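# Roll a held scope so its lens faces backhand

## Task

Turn the inspection scope inside the hand until the lens at the tip of its short barrel (the end away from the wider cap) points the same way as the back of the hand, whatever the hand's own orientation. It fails if the scope touches anything other than the hand (the wrist camera, the camera's post and the arm's final link count as hand) or comes out of the hand. At the end the handle must sit upright in the closed fist, the scope must be clear of the wrist, camera, post and arm, and the grip must keep it fixed under any turning or motion of the hand, with no hand motor showing "moving" or "overload" or building up toward a shutdown (a motor dead since the start is ignored).

## Robot and tools

Robot: one arm on a base at (0, 0, +0.086) m in the scene frame, ending in a right hand with sixteen hinge motors (index, middle, ring fingers and a thumb). A wrist camera sits on a post near the wrist; a stand with two more cameras is beside the table.

Scene frame: origin on the table top under the base, +z up, +y to the left when looking along +x. Printed poses, velocities and targets use this frame. Hand point axes: +z along straight fingers toward the tips; +x across the palm, away from the thumb; +y out of the palm face (palm surface at y = -0.063 m). The back of the hand therefore faces roughly +y of the hand axes' opposite, i.e. toward +y's reverse side is the palm; check images. A rigid mast stands at the wrist on the palm side (x +0.05 to +0.10, z -0.16 to -0.11, reaching y = +0.06 m) and can collide with things.

execute_actions(actions, cameras): actions is a list; each action is a table of up to 15 rows, one row per 1/30 s; if fewer rows are given, the last repeats to fill 15. Each row has 24 numbers, all in [-1, 1]: dx, dy, dz, rx, ry, rz, then the sixteen hinge goals, then current_limit, then speed. dx..rz are an offset, along scene axes, from the Hand target at the moment the action begins (every row counts from that same start, not the row before); 1.0 equals 0.6 m or 180 degrees; rx, ry, rz form one rotation vector turning about the Hand target position. Repeating an offset in a new action moves further. Hinge order: index_abd, index_mcp, index_pip, index_dip, middle_abd, middle_mcp, middle_pip, middle_dip, ring_abd, ring_mcp, ring_pip, ring_dip, thumb_cmc, thumb_axl, thumb_mcp, thumb_ipl. Each is an absolute goal scaled linearly between the hinge's stops (degrees at +1 / -1; value when straight): _abd +60/-60, 0.00 (toward +1 swings away from the thumb); _mcp +128/-18, -0.75; _pip +108/-29, -0.58; _dip +117/-21, -0.70 (toward +1 curls toward the palm); thumb_cmc +120/-20, -0.71 (swings thumb in front of the palm); thumb_axl +140/-27, -0.68 (spins thumb about its straight line); thumb_mcp +109/-69, -0.23; thumb_ipl +108/-77, -0.17. current_limit maps -1..+1 to 0..550 mA per motor (floor 11 mA); it also limits hinge speed. speed sets goal travel rate to (speed+1)/2 of 8.5 rad/s. Starting values: current_limit +0.4, speed -0.6; they persist until changed. To keep the hand unchanged, resend the last sixteen goals plus those two numbers; at a scene's start, first read a result and copy its hand_goal. cameras: list of names, ["all"], or []; default is all only for an empty actions list.

move(target, speed, blend, stop_force, zero, blocking, cameras): target is one 24-number row or a list of up to 15 rows, each an offset from the same current Hand target (not chained). speed: path top speed 0.002 to 3.6 m/s (default 0.25), turns up to twice that in rad/s; one value or one per segment. blend: corner rounding in m (0 = stop at each target). stop_force: 3 to 120 N along the path direction; the arm brakes and backs to just before the push. zero (only with stop_force): true retakes the force zero first. blocking=false returns after about 0.5 s while the move continues (not allowed with stop_force). Hand numbers go out at the start, or on arrival for later rows. Result adds a "move:" line: done (within 3 mm and 2 degrees), off_target, moving, held or fault, plus limits=paced or limits=held.

wait(seconds 0 to 10, cameras): let time pass holding the last command. stop(cameras): brake a running move. zoom_image(camera among cam_high, cam_low, cam_near, cam_wrist; region [x0, y0, x1, y1] in pixels, at most 504 by 504) from the latest image. zero_wrist_force(): retare the wrist sensor. finished_scene(scene): end the current scene, giving its number; irreversible.

Results: end_effector_position (m), end_effector_quat_wxyz, velocities; Hand target (your last commanded pose after clipping, the base for the next offsets); joint positions and torques; wrist force and torque in the end effector's axes plus peak line; motor temperatures; hand_goal, hand_measured, hand_current_ma (positive pushes toward -1), hand_state per motor (moving, goal, blocked, overload), hand_current_limit, hand_speed. Commanded orientation is clipped to within 32 degrees of the measured one per step, so large turns need several actions. The hand often rests short of its target; the next command, even zeros, asks again.

Avoid: letting the scope touch the table or arm, or drop; forces near 150 N or joint contact torque at limits (wrist joints 25.4 N m, others 136), which stop the arm 10 s; driving a stiff arm past firm contact; a motor at 495 mA or more for 5 s accumulated, which shuts it down 10 s; motors reaching 85 °C; paths passing close to the arm's base. A finger squeezes only while its goal lies beyond the object; hold moderate current so grip is firm but motors settle at blocked, not overload.

Each tool is called after "Emit:" as name(argument=value, ...) on one line, values as JSON.

## Session

Emit:
execute_actions(actions=[])

Scene clock: 0.00 s.
end_effector_position=(+0.4430, +0.1106, +0.5903) hand_goal=(-0.024, -0.866, +0.584, +0.786, +0.000, -0.834, +1.000, +0.406, +0.012, -0.834, +1.000, +0.406, +0.734, -0.822, +0.286, +0.922) hand_measured=(-0.010, -0.918, +0.524, +0.786, +0.004, -0.806, +0.898, +0.206, +0.022, -0.818, +0.894, +0.212, +0.782, -0.836, +0.276, +0.952) hand_current_ma=(+8, -60, -66, +0, +1, +30, -122, -270, +5, +14, -127, -261, +51, -15, -11, +41) hand_state=(goal, blocked, blocked, goal, goal, blocked, blocked, blocked, goal, goal, blocked, blocked, blocked, goal, goal, blocked) hand_current_limit=0.40 hand_speed=-0.60 end_effector_quat_wxyz=(+0.710, -0.009, +0.704, +0.012)
Joint positions: [-0.58 -1.999 2.452 -3.594 -0.991 -1.571]
Joint velocities: within noise
Joint torques (N m): no reading
Motor temperatures (°C): [41 39 32 38 40 48]
Wrist force (N): no reading
Wrist torque (N m): no reading
Wrist force, peak (N): no reading
Hand target: +0.4430, +0.1106, +0.5903; +0.710, -0.009, +0.704, +0.012

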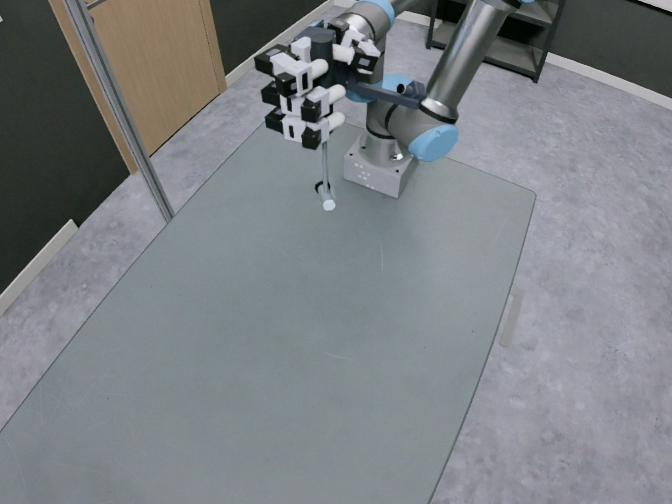

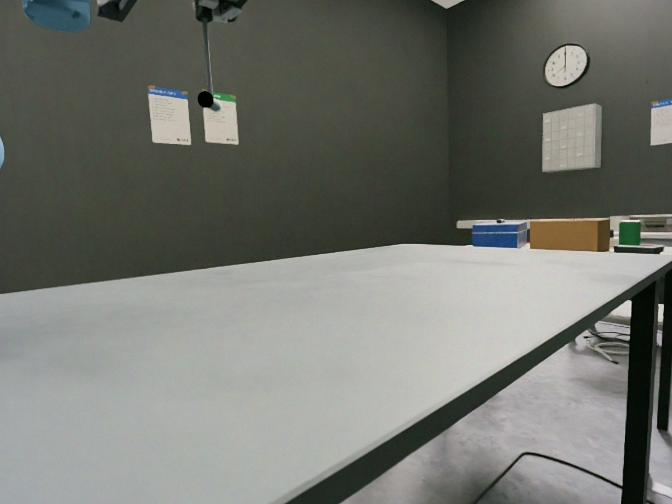

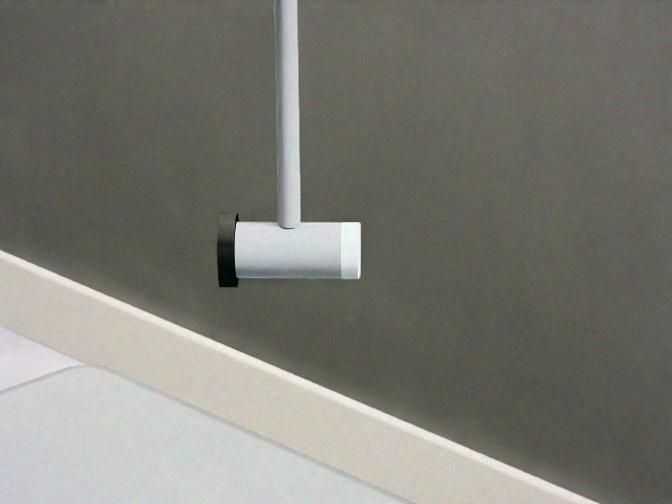

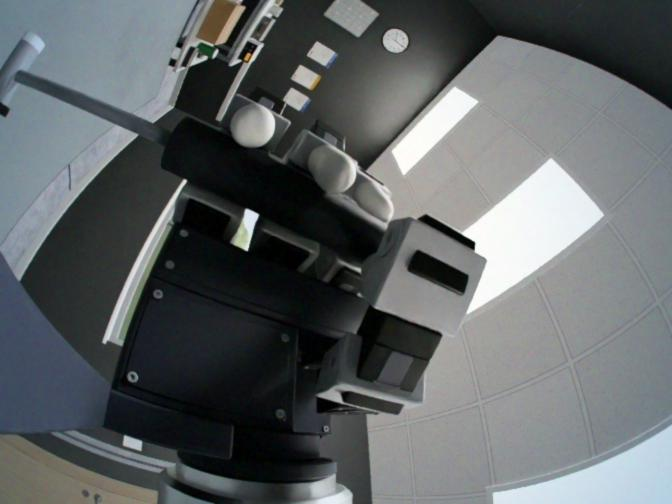

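Emit:
zoom_image(camera="cam_wrist", region=[100, 60, 500, 440])

Emit:
zoom_image(camera="cam_high", region=[240, 20, 400, 220])

Emit:
zoom_image(camera="cam_wrist", region=[0, 0, 200, 200])

Emit:
zoom_image(camera="cam_low", region=[140, 0, 300, 130])

Scaled by 1.260 from the camera's 672x504 image, which has a finer 960x720 frame.

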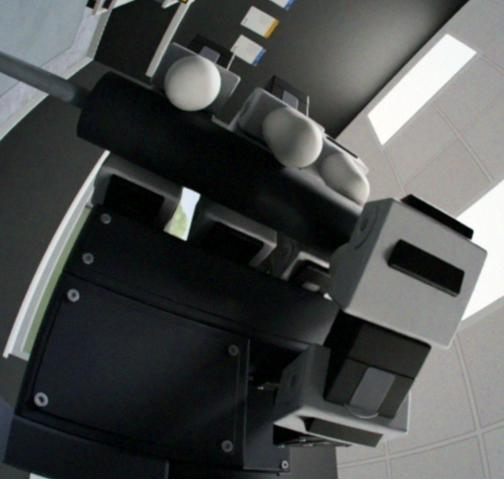

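Scaled by 2.520 from the camera's 672x504 image, which has a finer 960x720 frame.

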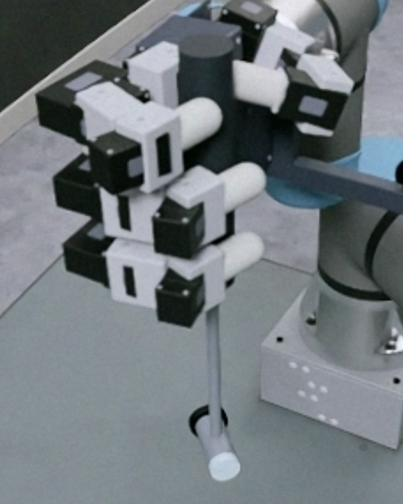

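Scaled by 2.520 from the camera's 672x504 image, which has a finer 960x720 frame.

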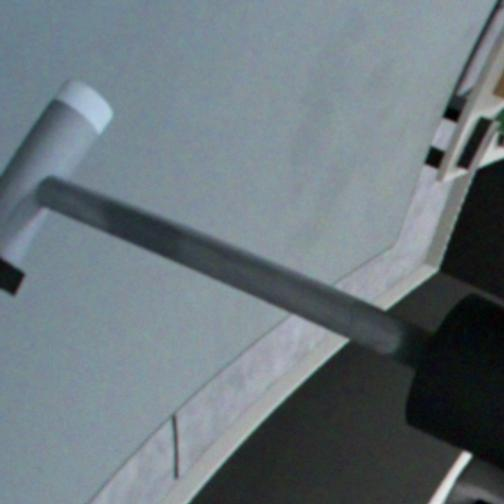

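Scaled by 3.150 from the camera's 672x504 image, which has a finer 960x720 frame.

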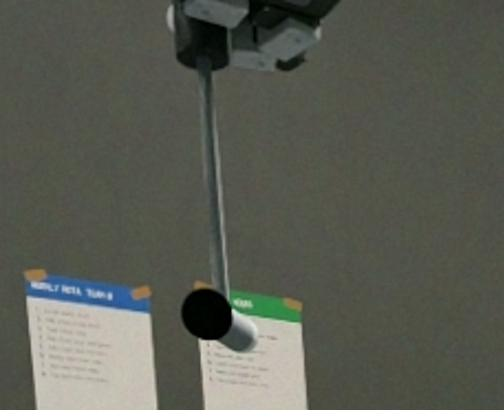

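Emit:
execute_actions(actions=[[[0,0,0,0,0,0,-0.024,-0.866,0.584,0.822,0,-0.834,0.946,0.476,0.012,-0.834,0.946,0.476,0.734,-0.822,0.264,0.915,0.4,-0.9]],[[0,0,0,0,0,0,-0.024,-0.866,0.584,0.857,0,-0.834,0.893,0.546,0.012,-0.834,0.893,0.546,0.734,-0.822,0.243,0.91,0.4,-0.9]],[[0,0,0,0,0,0,-0.024,-0.866,0.584,0.893,0,-0.834,0.84,0.616,0.012,-0.834,0.84,0.616,0.734,-0.822,0.22,0.905,0.4,-0.9]]], cameras=["all"])

Emit:
zoom_image(camera="cam_wrist", region=[0, 0, 500, 440])

Scene clock: 6.97 s.
end_effector_position=(+0.4430, +0.1106, +0.5903) hand_goal=(-0.024, -0.866, +0.584, +0.892, +0.000, -0.834, +0.840, +0.616, +0.012, -0.834, +0.840, +0.616, +0.734, -0.822, +0.220, +0.904) hand_measured=(-0.010, -0.920, +0.498, +0.850, -0.004, -0.800, +0.754, +0.388, +0.022, -0.830, +0.722, +0.416, +0.776, -0.832, +0.232, +0.952) hand_current_ma=(+8, -62, -101, -42, -2, +35, -101, -315, +5, +3, -143, -269, +43, -10, +14, +72) hand_state=(goal, blocked, blocked, blocked, goal, blocked, blocked, blocked, goal, goal, blocked, blocked, blocked, goal, goal, blocked) hand_current_limit=0.40 hand_speed=-0.90 end_effector_quat_wxyz=(+0.710, -0.009, +0.704, +0.012)
Joint positions: [-0.58 -1.999 2.452 -3.594 -0.991 -1.571]
Joint torques (N m): [3.28 0.49 -21.22 -3.05 -0.49 -1.24]
Wrist force (N): [-0.1 -0.3 -0.3]
Wrist torque (N m): [0.00 0.03 0.00]
Wrist force, peak (N): [-0.6 -0.1 -0.5]
Hand target: +0.4430, +0.1106, +0.5903; +0.710, -0.009, +0.704, +0.012
Off the commanded pose: 0.000 m, 0 deg.

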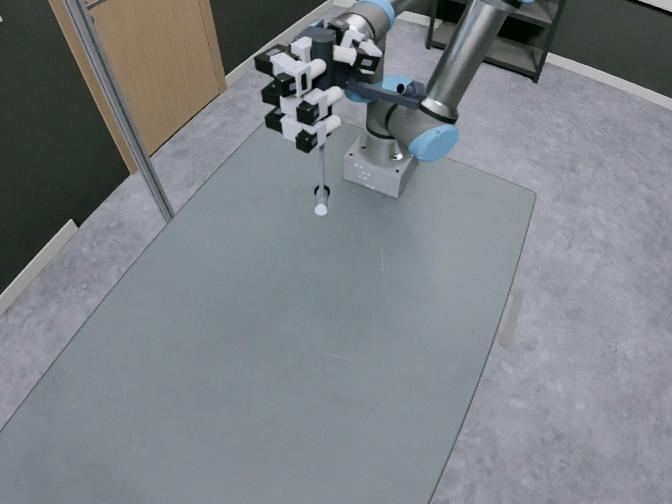

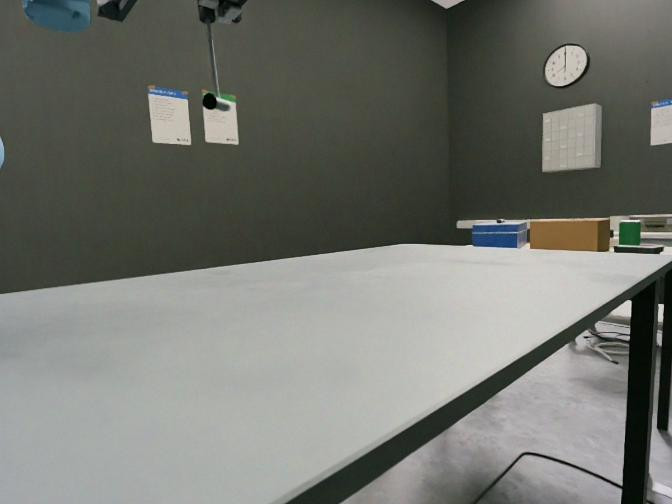

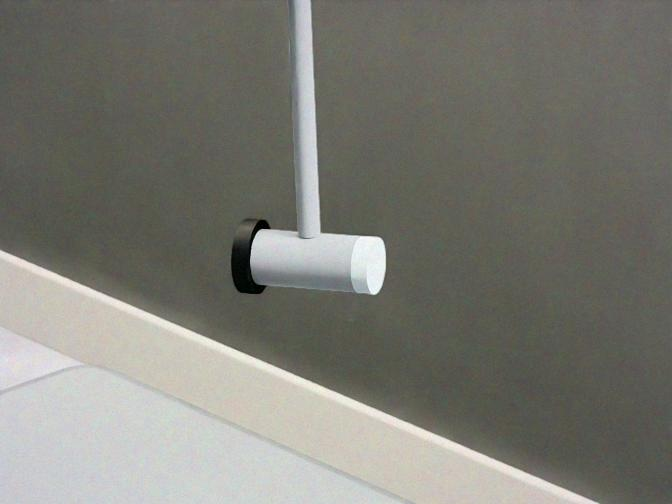

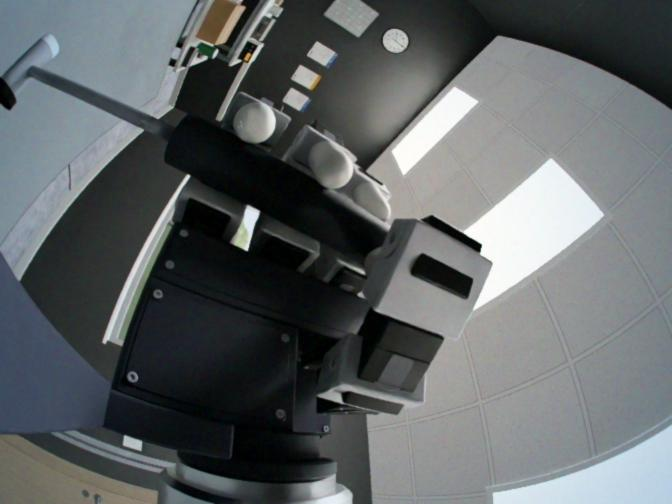

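Scaled by 1.008 from the camera's 672x504 image, which has a finer 960x720 frame.

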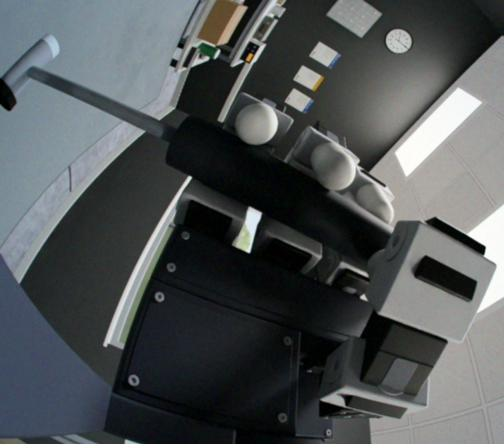

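Emit:
execute_actions(actions=[[[0,0,0,0,0,0,-0.024,-0.866,0.584,0.929,0,-0.834,0.786,0.686,0.012,-0.834,0.786,0.686,0.734,-0.822,0.2,0.9,0.4,-0.9]],[[0,0,0,0,0,0,-0.024,-0.866,0.584,0.964,0,-0.834,0.732,0.756,0.012,-0.834,0.732,0.756,0.734,-0.822,0.18,0.895,0.4,-0.9]],[[0,0,0,0,0,0,-0.024,-0.866,0.584,1.0,0,-0.834,0.679,0.826,0.012,-0.834,0.679,0.826,0.734,-0.822,0.157,0.89,0.4,-0.9]]], cameras=["all"])

Scene clock: 9.40 s.
end_effector_position=(+0.4430, +0.1106, +0.5903) hand_goal=(-0.024, -0.866, +0.584, +1.000, +0.000, -0.834, +0.678, +0.826, +0.012, -0.834, +0.678, +0.826, +0.734, -0.822, +0.156, +0.890) hand_measured=(-0.028, -0.868, +0.580, +1.000, -0.010, -0.832, +0.626, +0.788, +0.018, -0.836, +0.670, +0.818, +0.756, -0.820, +0.122, +0.876) hand_current_ma=(-2, -1, -2, +0, -5, +1, -55, -38, +3, -2, -6, -5, +22, +1, -45, -17) hand_state=(goal, goal, goal, goal, goal, goal, blocked, blocked, goal, goal, goal, goal, blocked, goal, blocked, goal) hand_current_limit=0.40 hand_speed=-0.90 end_effector_quat_wxyz=(+0.710, -0.009, +0.704, +0.012)
Joint positions: [-0.58 -1.999 2.452 -3.594 -0.991 -1.571]
Joint torques (N m): [4.39 1.55 -20.92 -3.26 -0.6 -1.47]
Wrist force (N): [-0.2 0.1 -0.3]
Wrist torque (N m): [0.05 -0.03 0.00]
Wrist force, peak (N): [-0.1 -0.1 -0.7]
Hand target: +0.4430, +0.1106, +0.5903; +0.710, -0.009, +0.704, +0.012
Off the commanded pose: 0.000 m, 0 deg.

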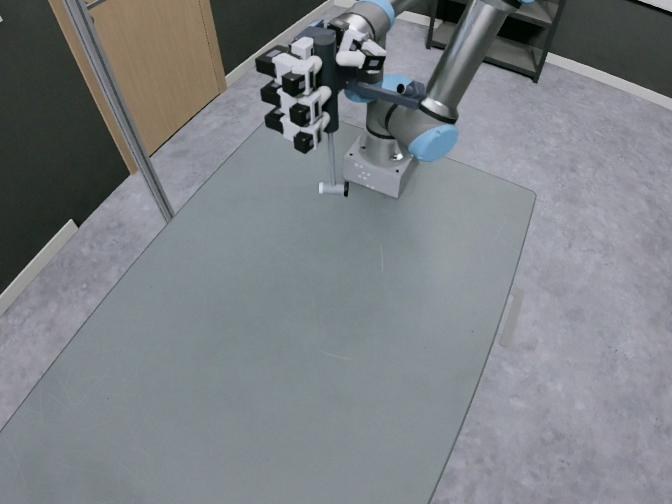

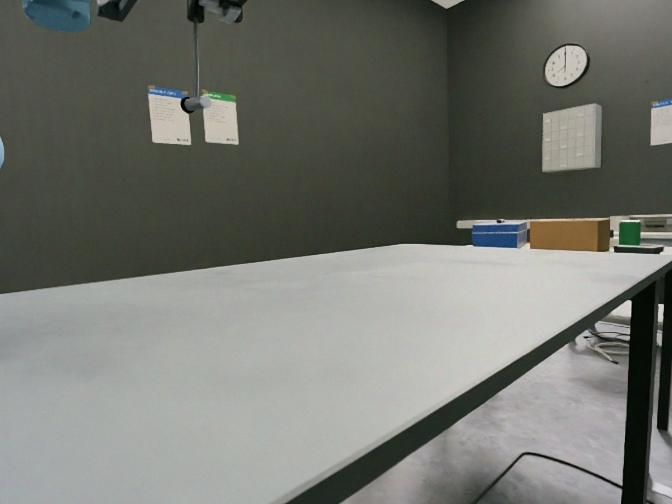

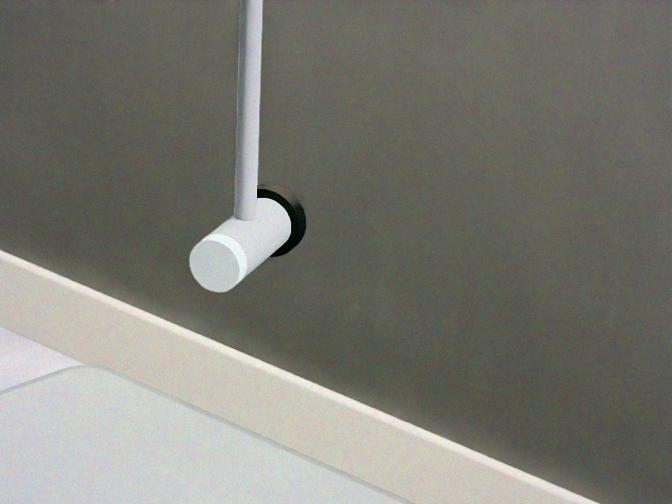

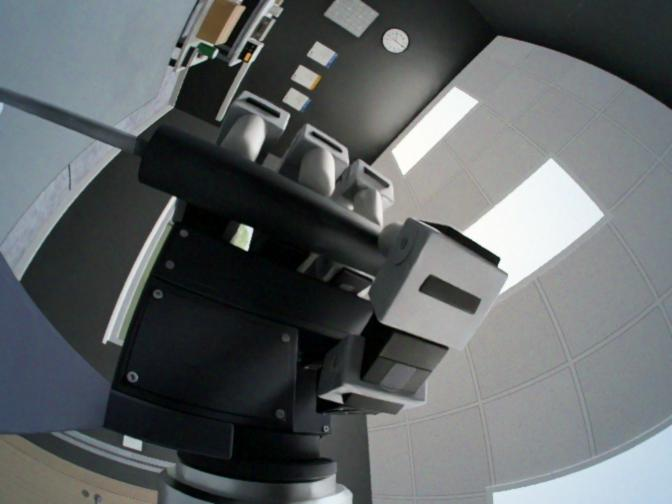

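Emit:
execute_actions(actions=[[[0,0,0,0,0,0,-0.024,-0.83,0.66,1.0,0,-0.81,0.76,0.84,0.012,-0.81,0.76,0.84,0.734,-0.822,0.157,0.85,0.4,-0.8]]], cameras=["all"])

Emit:
zoom_image(camera="cam_wrist", region=[0, 0, 500, 440])

Emit:
zoom_image(camera="cam_high", region=[240, 20, 400, 220])

Scene clock: 10.53 s.
end_effector_position=(+0.4430, +0.1106, +0.5903) hand_goal=(-0.024, -0.830, +0.660, +1.000, +0.000, -0.810, +0.760, +0.840, +0.012, -0.810, +0.760, +0.840, +0.734, -0.822, +0.156, +0.850) hand_measured=(-0.028, -0.832, +0.658, +1.000, -0.010, -0.828, +0.706, +0.820, +0.018, -0.818, +0.752, +0.834, +0.756, -0.814, +0.120, +0.844) hand_current_ma=(-2, -1, -1, +0, -5, -17, -59, -19, +3, -6, -5, -5, +22, +8, -49, -6) hand_state=(goal, goal, goal, goal, goal, goal, blocked, blocked, goal, goal, goal, goal, blocked, goal, blocked, goal) hand_current_limit=0.40 hand_speed=-0.80 end_effector_quat_wxyz=(+0.710, -0.009, +0.704, +0.012)
Joint positions: [-0.58 -1.999 2.452 -3.594 -0.991 -1.571]
Joint torques (N m): [3.88 1.7 -21.48 -3.24 -0.5 -1.69]
Wrist force (N): [-0.1 0.3 -0.5]
Wrist torque (N m): [0.07 -0.03 0.00]
Wrist force, peak (N): [-0.4 0.2 -0.5]
Hand target: +0.4430, +0.1106, +0.5903; +0.710, -0.009, +0.704, +0.012
Off the commanded pose: 0.000 m, 0 deg.

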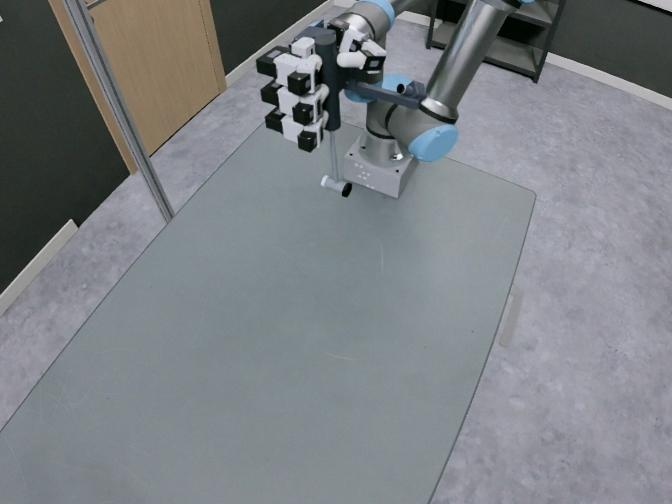

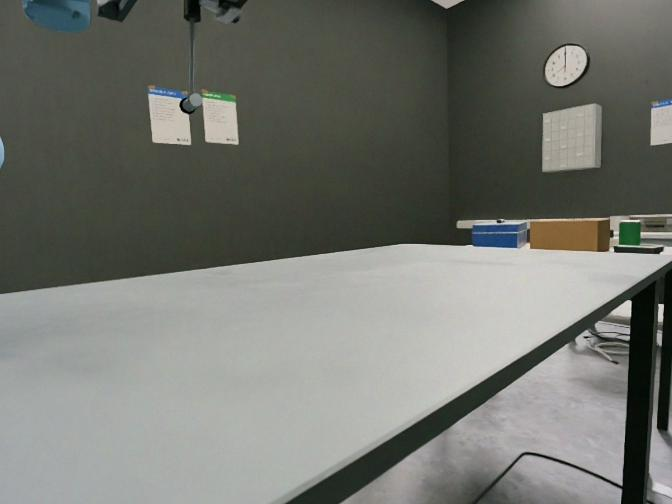

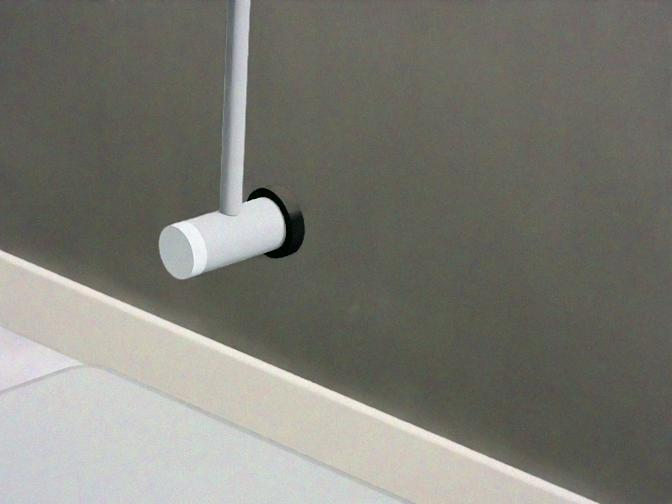

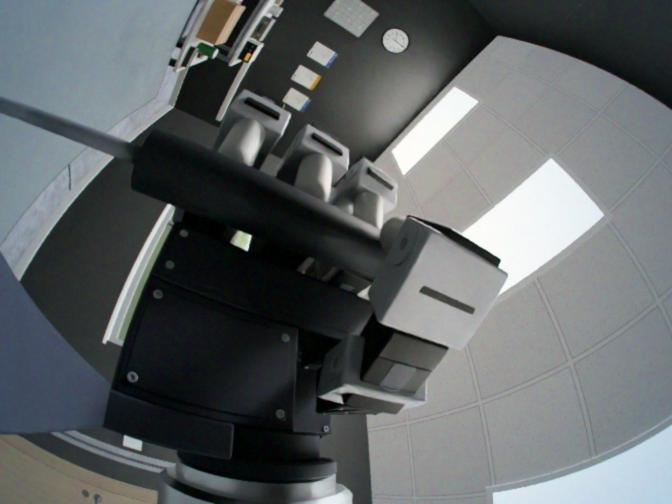

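Scaled by 1.008 from the camera's 672x504 image, which has a finer 960x720 frame.

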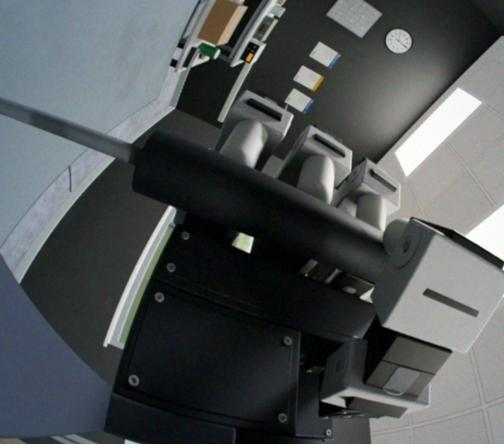

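Scaled by 2.520 from the camera's 672x504 image, which has a finer 960x720 frame.

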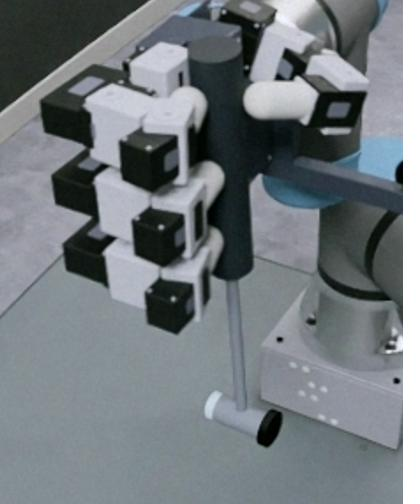

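Emit:
move(target=[0,0,0,0.222,0,0,-0.024,-0.830,0.660,1.0,0,-0.810,0.760,0.840,0.012,-0.810,0.760,0.840,0.734,-0.822,0.157,0.85,0.4,-0.8], speed=0.12, cameras=["all"])

Emit:
zoom_image(camera="cam_wrist", region=[0, 0, 500, 440])

Emit:
zoom_image(camera="cam_high", region=[240, 20, 440, 220])

Scene clock: 15.43 s.
end_effector_position=(+0.4430, +0.1107, +0.5902) hand_goal=(-0.024, -0.830, +0.660, +1.000, +0.000, -0.810, +0.760, +0.840, +0.012, -0.810, +0.760, +0.840, +0.734, -0.822, +0.156, +0.850) hand_measured=(-0.028, -0.836, +0.658, +1.000, -0.010, -0.828, +0.706, +0.824, +0.018, -0.818, +0.752, +0.834, +0.756, -0.812, +0.114, +0.840) hand_current_ma=(-2, -5, -1, +0, -5, -17, -58, -14, +3, -6, -5, -5, +22, +10, -57, -10) hand_state=(goal, goal, goal, goal, goal, goal, blocked, goal, goal, goal, goal, goal, blocked, goal, blocked, goal) hand_current_limit=0.40 hand_speed=-0.80 end_effector_quat_wxyz=(+0.670, +0.234, +0.658, +0.252)
Joint positions: [-0.396 -1.857 2.534 -3.838 -1.187 -0.867]
Joint torques (N m): [-13.18 -14.43 -23.44 0.7 2.32 0.34]
Wrist force (N): [-0.1 0.1 0.0]
Wrist torque (N m): [-0.06 0.02 0.16]
Wrist force, peak (N): [-0.2 -0.4 -0.8]
Hand target: +0.4430, +0.1106, +0.5903; +0.670, +0.234, +0.658, +0.252
Off the commanded pose: 0.000 m, 0 deg.
move: done
camera_calibration:
cam_wrist: T_world_to_cam=[[-0.0253178, -0.0777356, 0.996652, -0.528278], [-0.76158, -0.644322, -0.0696013, 0.397057], [0.647576, -0.760793, -0.0428891, -0.059856], [0, 0, 0, 1]] pos_world=[0.327777, 0.169228, 0.551578]

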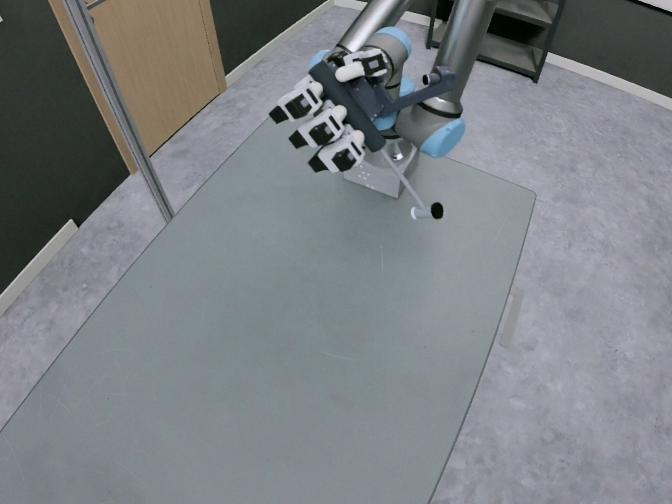

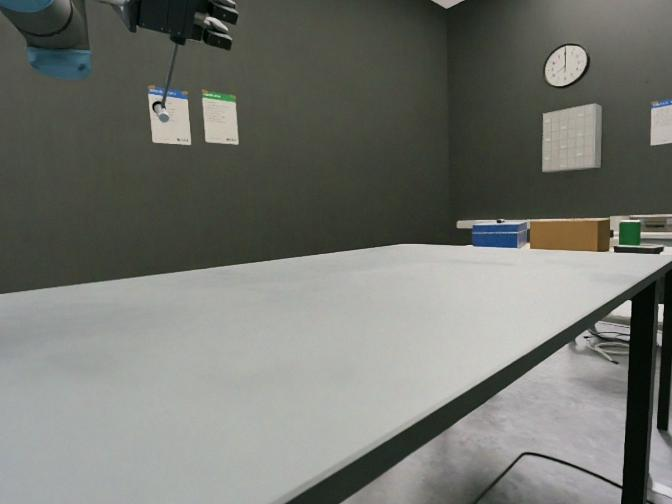

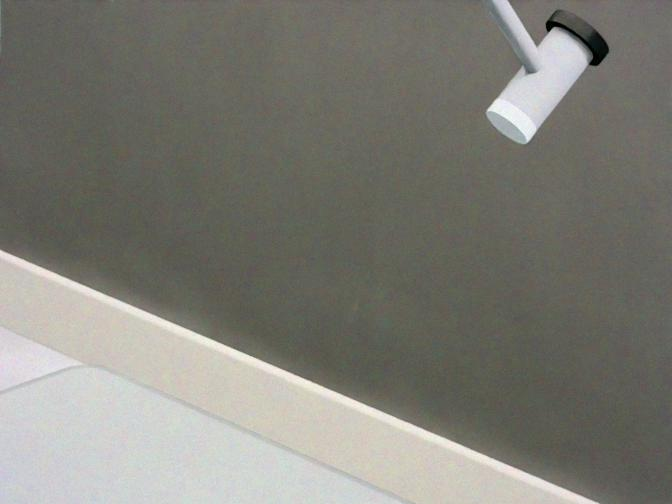

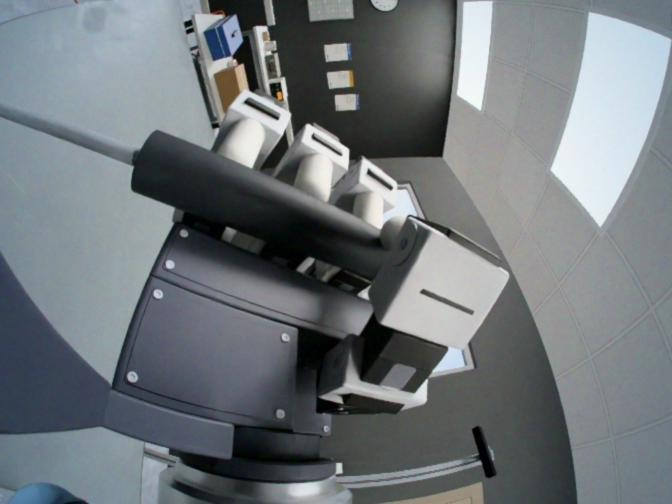

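Scaled by 1.008 from the camera's 672x504 image, which has a finer 960x720 frame.

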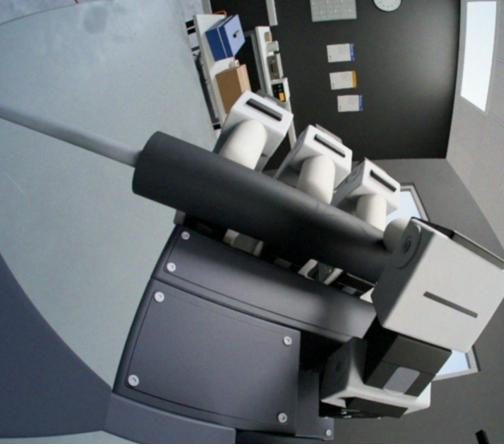

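Scaled by 2.520 from the camera's 672x504 image, which has a finer 960x720 frame.

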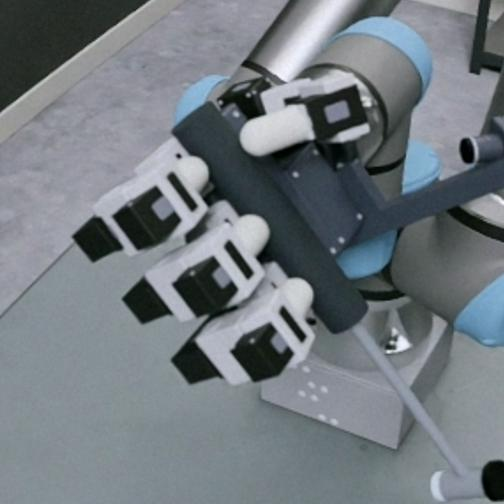

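Emit:
execute_actions(actions=[[[0,0,0,0,0,0,-0.024,-0.75,0.72,1.0,0,-0.80,0.78,0.85,0.012,-0.80,0.77,0.84,0.734,-0.822,0.17,0.86,0.4,-0.9]],[[0,0,0,0,0,0,-0.024,-0.68,0.76,1.0,0,-0.79,0.79,0.85,0.012,-0.78,0.78,0.84,0.734,-0.822,0.19,0.87,0.4,-0.9]]], cameras=["all"])

Emit:
zoom_image(camera="cam_high", region=[240, 20, 480, 240])

Scene clock: 18.10 s.
end_effector_position=(+0.4430, +0.1106, +0.5903) hand_goal=(-0.024, -0.680, +0.760, +1.000, +0.000, -0.790, +0.790, +0.850, +0.012, -0.780, +0.780, +0.840, +0.734, -0.822, +0.190, +0.870) hand_measured=(-0.026, -0.762, +0.704, +1.000, -0.008, -0.828, +0.764, +0.836, +0.018, -0.800, +0.772, +0.834, +0.762, -0.814, +0.104, +0.842) hand_current_ma=(-1, -102, -60, +0, -3, -41, -24, -12, +3, -19, -5, -5, +28, +8, -134, -39) hand_state=(goal, blocked, blocked, goal, goal, blocked, blocked, goal, goal, goal, goal, goal, blocked, goal, blocked, blocked) hand_current_limit=0.40 hand_speed=-0.90 end_effector_quat_wxyz=(+0.670, +0.234, +0.658, +0.252)
Joint positions: [-0.396 -1.857 2.534 -3.837 -1.187 -0.866]
Joint torques (N m): [-13.04 -15.68 -26.32 0.57 1.76 1.76]
Wrist force (N): [-0.3 0.2 -0.2]
Wrist torque (N m): [-0.05 0.03 0.13]
Wrist force, peak (N): [-0.6 -0.1 -0.2]
Hand target: +0.4430, +0.1106, +0.5903; +0.670, +0.234, +0.658, +0.252
Off the commanded pose: 0.000 m, 0 deg.
camera_calibration:
cam_wrist: T_world_to_cam=[[-0.0254132, -0.0779397, 0.996634, -0.528208], [-0.761671, -0.644194, -0.0697997, 0.397186], [0.647466, -0.760881, -0.0429934, -0.0598884], [0, 0, 0, 1]] pos_world=[0.327877, 0.169129, 0.551578]

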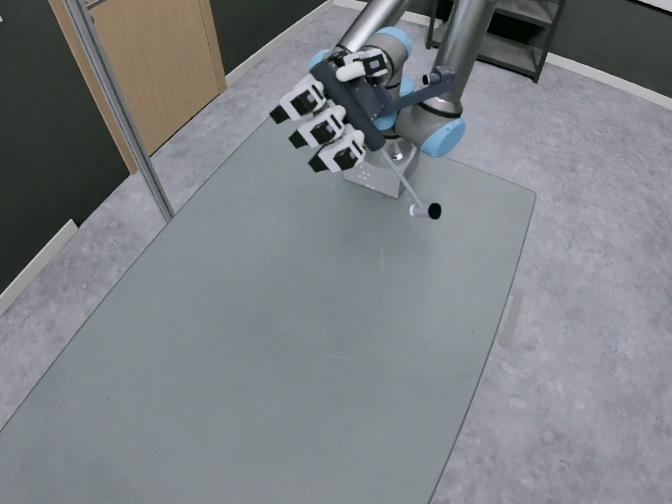

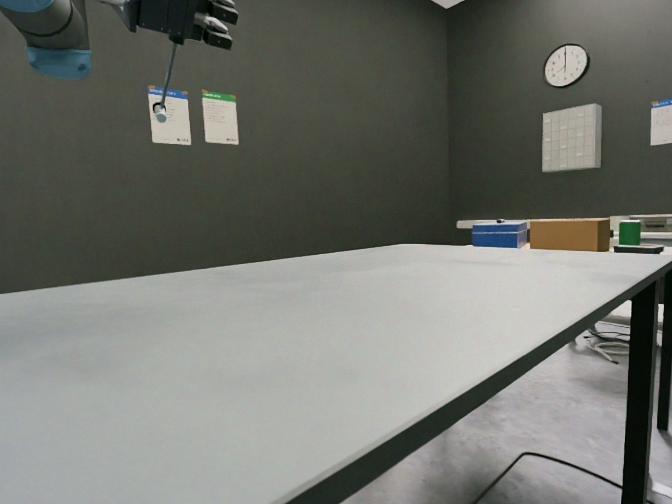

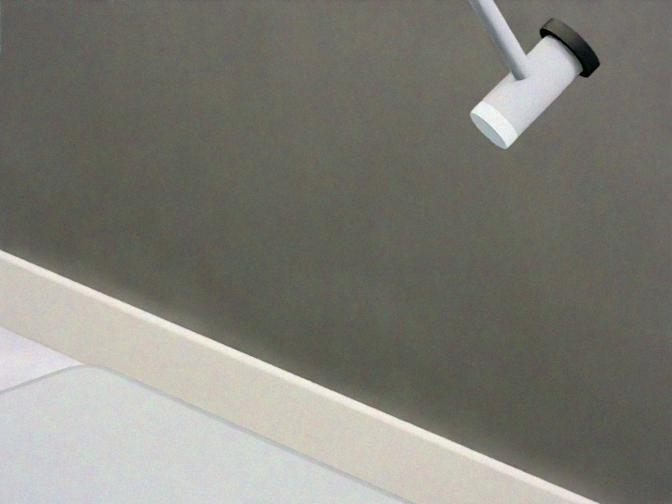

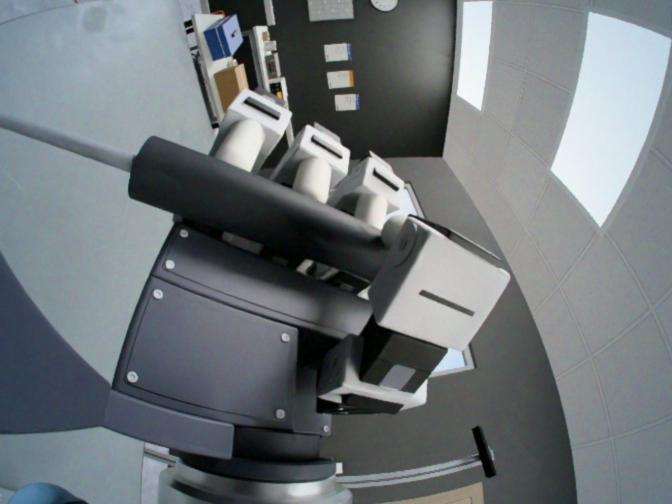

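Scaled by 2.100 from the camera's 672x504 image, which has a finer 960x720 frame.

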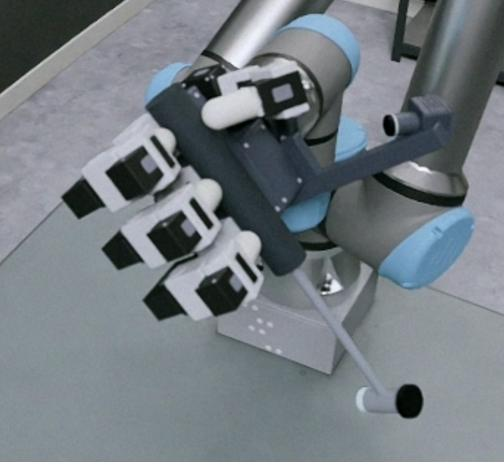

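Emit:
execute_actions(actions=[[[0,0,0,0,0,0,-0.024,-0.62,0.80,1.0,0,-0.77,0.82,0.87,0.012,-0.77,0.8,0.85,0.734,-0.822,0.21,0.88,0.4,-0.9]],[[0,0,0,0,0,0,-0.024,-0.56,0.84,1.0,0,-0.75,0.85,0.88,0.012,-0.75,0.81,0.86,0.734,-0.822,0.23,0.89,0.4,-0.9]]], cameras=["all"])

Emit:
zoom_image(camera="cam_low", region=[100, 0, 260, 130])

Emit:
zoom_image(camera="cam_high", region=[240, 20, 480, 240])

Scene clock: 20.23 s.
end_effector_position=(+0.4430, +0.1106, +0.5903) hand_goal=(-0.024, -0.560, +0.840, +1.000, +0.000, -0.750, +0.850, +0.880, +0.012, -0.750, +0.810, +0.860, +0.734, -0.822, +0.230, +0.890) hand_measured=(-0.026, -0.686, +0.710, +1.000, -0.006, -0.786, +0.828, +0.872, +0.018, -0.780, +0.804, +0.854, +0.770, -0.818, +0.088, +0.844) hand_current_ma=(-1, -167, -163, +0, -3, -40, -21, -7, +3, -30, -5, -5, +38, +4, -242, -69) hand_state=(goal, blocked, blocked, goal, goal, blocked, blocked, goal, goal, blocked, goal, goal, blocked, goal, blocked, blocked) hand_current_limit=0.40 hand_speed=-0.90 end_effector_quat_wxyz=(+0.670, +0.234, +0.658, +0.252)
Joint positions: [-0.396 -1.857 2.534 -3.837 -1.187 -0.866]
Joint torques (N m): [-12.56 -13.02 -25.66 0.17 0.9 0.25]
Wrist force (N): [-0.1 -0.1 0.2]
Wrist torque (N m): [-0.10 0.02 0.13]
Wrist force, peak (N): [-0.8 0.0 -0.2]
Hand target: +0.4430, +0.1106, +0.5903; +0.670, +0.234, +0.658, +0.252
Off the commanded pose: 0.000 m, 0 deg.
camera_calibration:
cam_wrist: T_world_to_cam=[[-0.0254132, -0.0779397, 0.996634, -0.528208], [-0.761671, -0.644194, -0.0697997, 0.397186], [0.647466, -0.760881, -0.0429934, -0.0598884], [0, 0, 0, 1]] pos_world=[0.327877, 0.169129, 0.551578]

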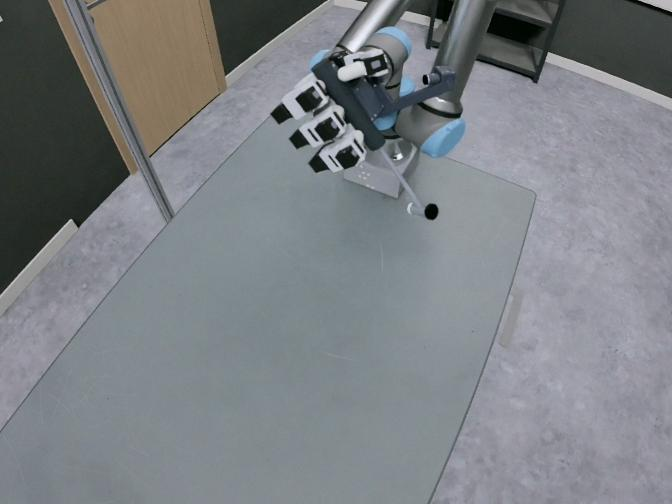

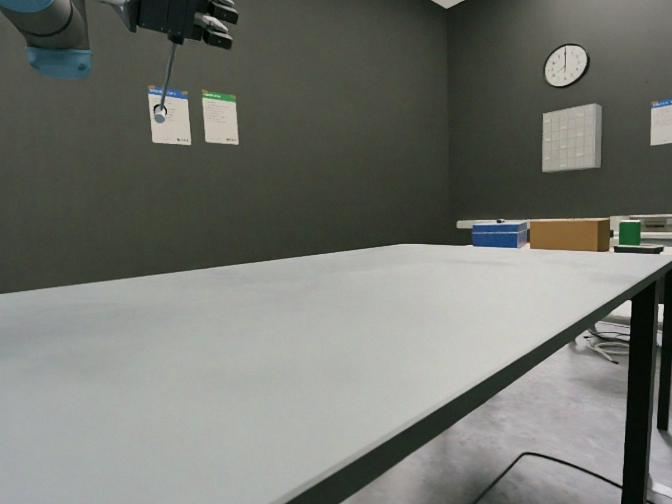

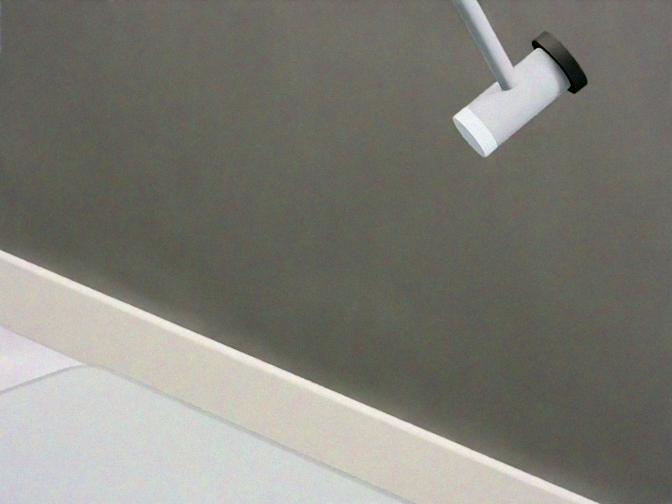

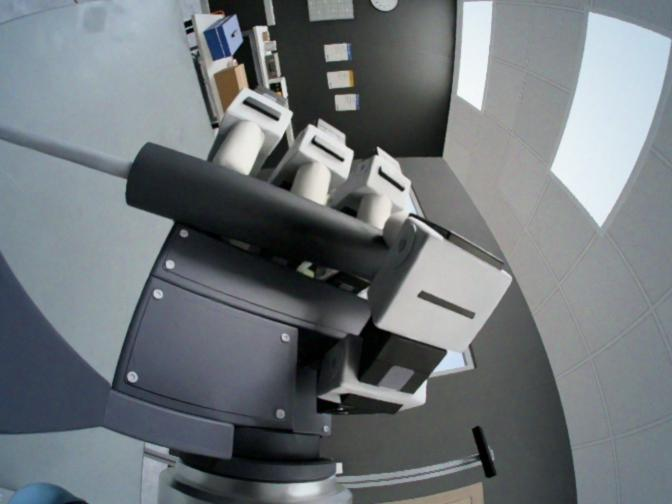

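Scaled by 3.150 from the camera's 672x504 image, which has a finer 960x720 frame.

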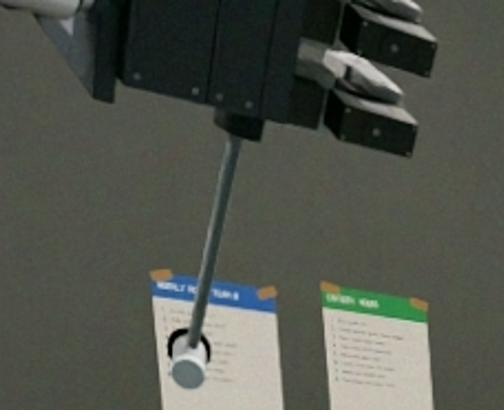

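Scaled by 2.100 from the camera's 672x504 image, which has a finer 960x720 frame.

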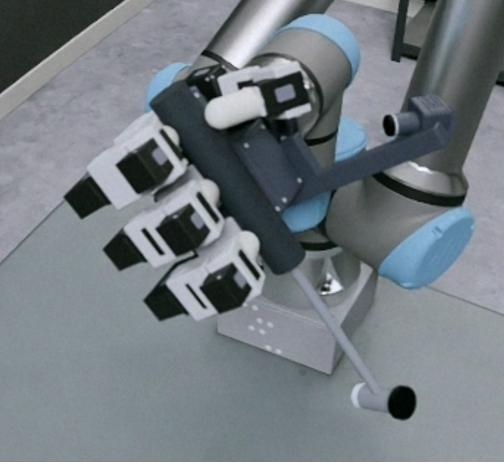

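Emit:
execute_actions(actions=[[[0,0,0,0,0,0,-0.024,-0.58,0.83,0.95,0,-0.75,0.85,0.85,0.012,-0.75,0.82,0.83,0.734,-0.822,0.2,0.91,0.4,-0.9]],[[0,0,0,0,0,0,-0.024,-0.60,0.82,0.90,0,-0.75,0.85,0.81,0.012,-0.75,0.83,0.79,0.734,-0.822,0.17,0.93,0.4,-0.9]]], cameras=["all"])

Emit:
zoom_image(camera="cam_high", region=[240, 20, 480, 240])

Scene clock: 22.90 s.
end_effector_position=(+0.4430, +0.1106, +0.5903) hand_goal=(-0.024, -0.600, +0.820, +0.900, +0.000, -0.750, +0.850, +0.810, +0.012, -0.750, +0.830, +0.790, +0.734, -0.822, +0.170, +0.930) hand_measured=(-0.024, -0.680, +0.734, +0.972, -0.006, -0.786, +0.848, +0.842, +0.018, -0.780, +0.824, +0.798, +0.770, -0.818, +0.068, +0.870) hand_current_ma=(+0, -98, -100, +82, -3, -40, -1, +31, +3, -30, -5, +6, +38, +3, -164, -93) hand_state=(goal, blocked, blocked, blocked, goal, blocked, goal, blocked, goal, blocked, goal, goal, blocked, goal, blocked, blocked) hand_current_limit=0.40 hand_speed=-0.90 end_effector_quat_wxyz=(+0.670, +0.234, +0.658, +0.252)
Joint positions: [-0.396 -1.857 2.534 -3.837 -1.187 -0.866]
Joint torques (N m): [-10.27 -11.19 -24.05 0.02 -0.02 -2]
Wrist force (N): [0.0 -0.1 -0.1]
Wrist torque (N m): [-0.08 0.01 0.13]
Wrist force, peak (N): [-0.6 -0.2 0.2]
Hand target: +0.4430, +0.1106, +0.5903; +0.670, +0.234, +0.658, +0.252
Off the commanded pose: 0.000 m, 0 deg.
camera_calibration:
cam_wrist: T_world_to_cam=[[-0.0254132, -0.0779397, 0.996634, -0.528208], [-0.761671, -0.644194, -0.0697997, 0.397186], [0.647466, -0.760881, -0.0429934, -0.0598884], [0, 0, 0, 1]] pos_world=[0.327877, 0.169129, 0.551578]

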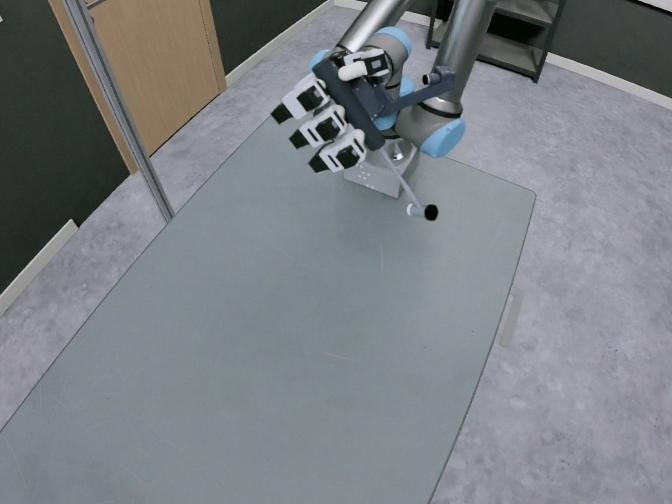

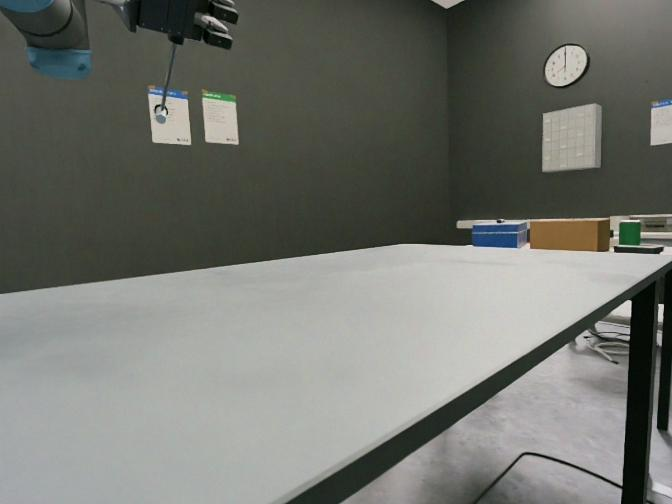

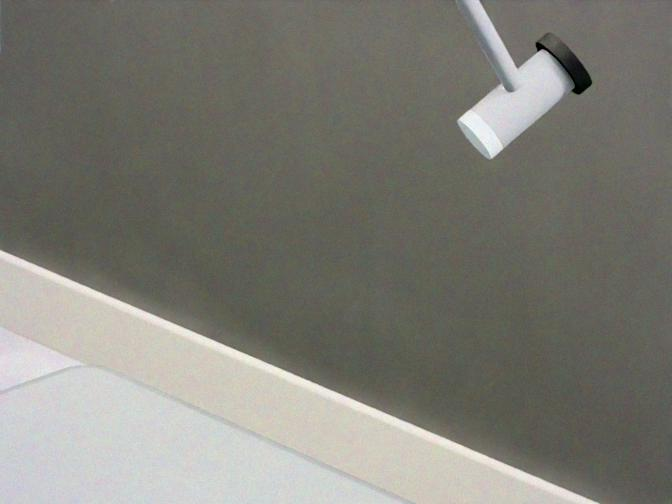

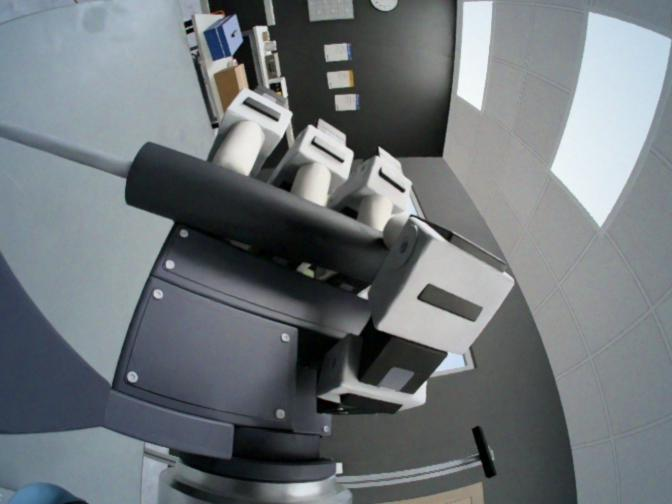

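Scaled by 2.100 from the camera's 672x504 image, which has a finer 960x720 frame.

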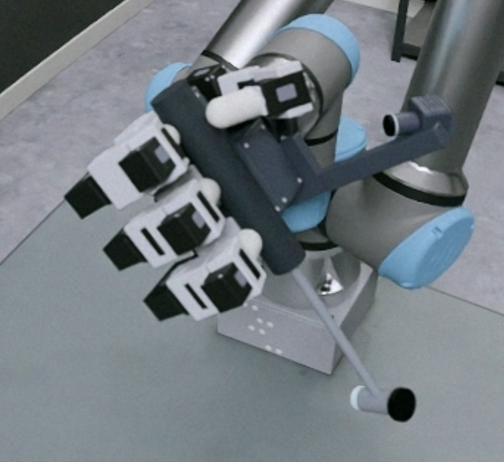

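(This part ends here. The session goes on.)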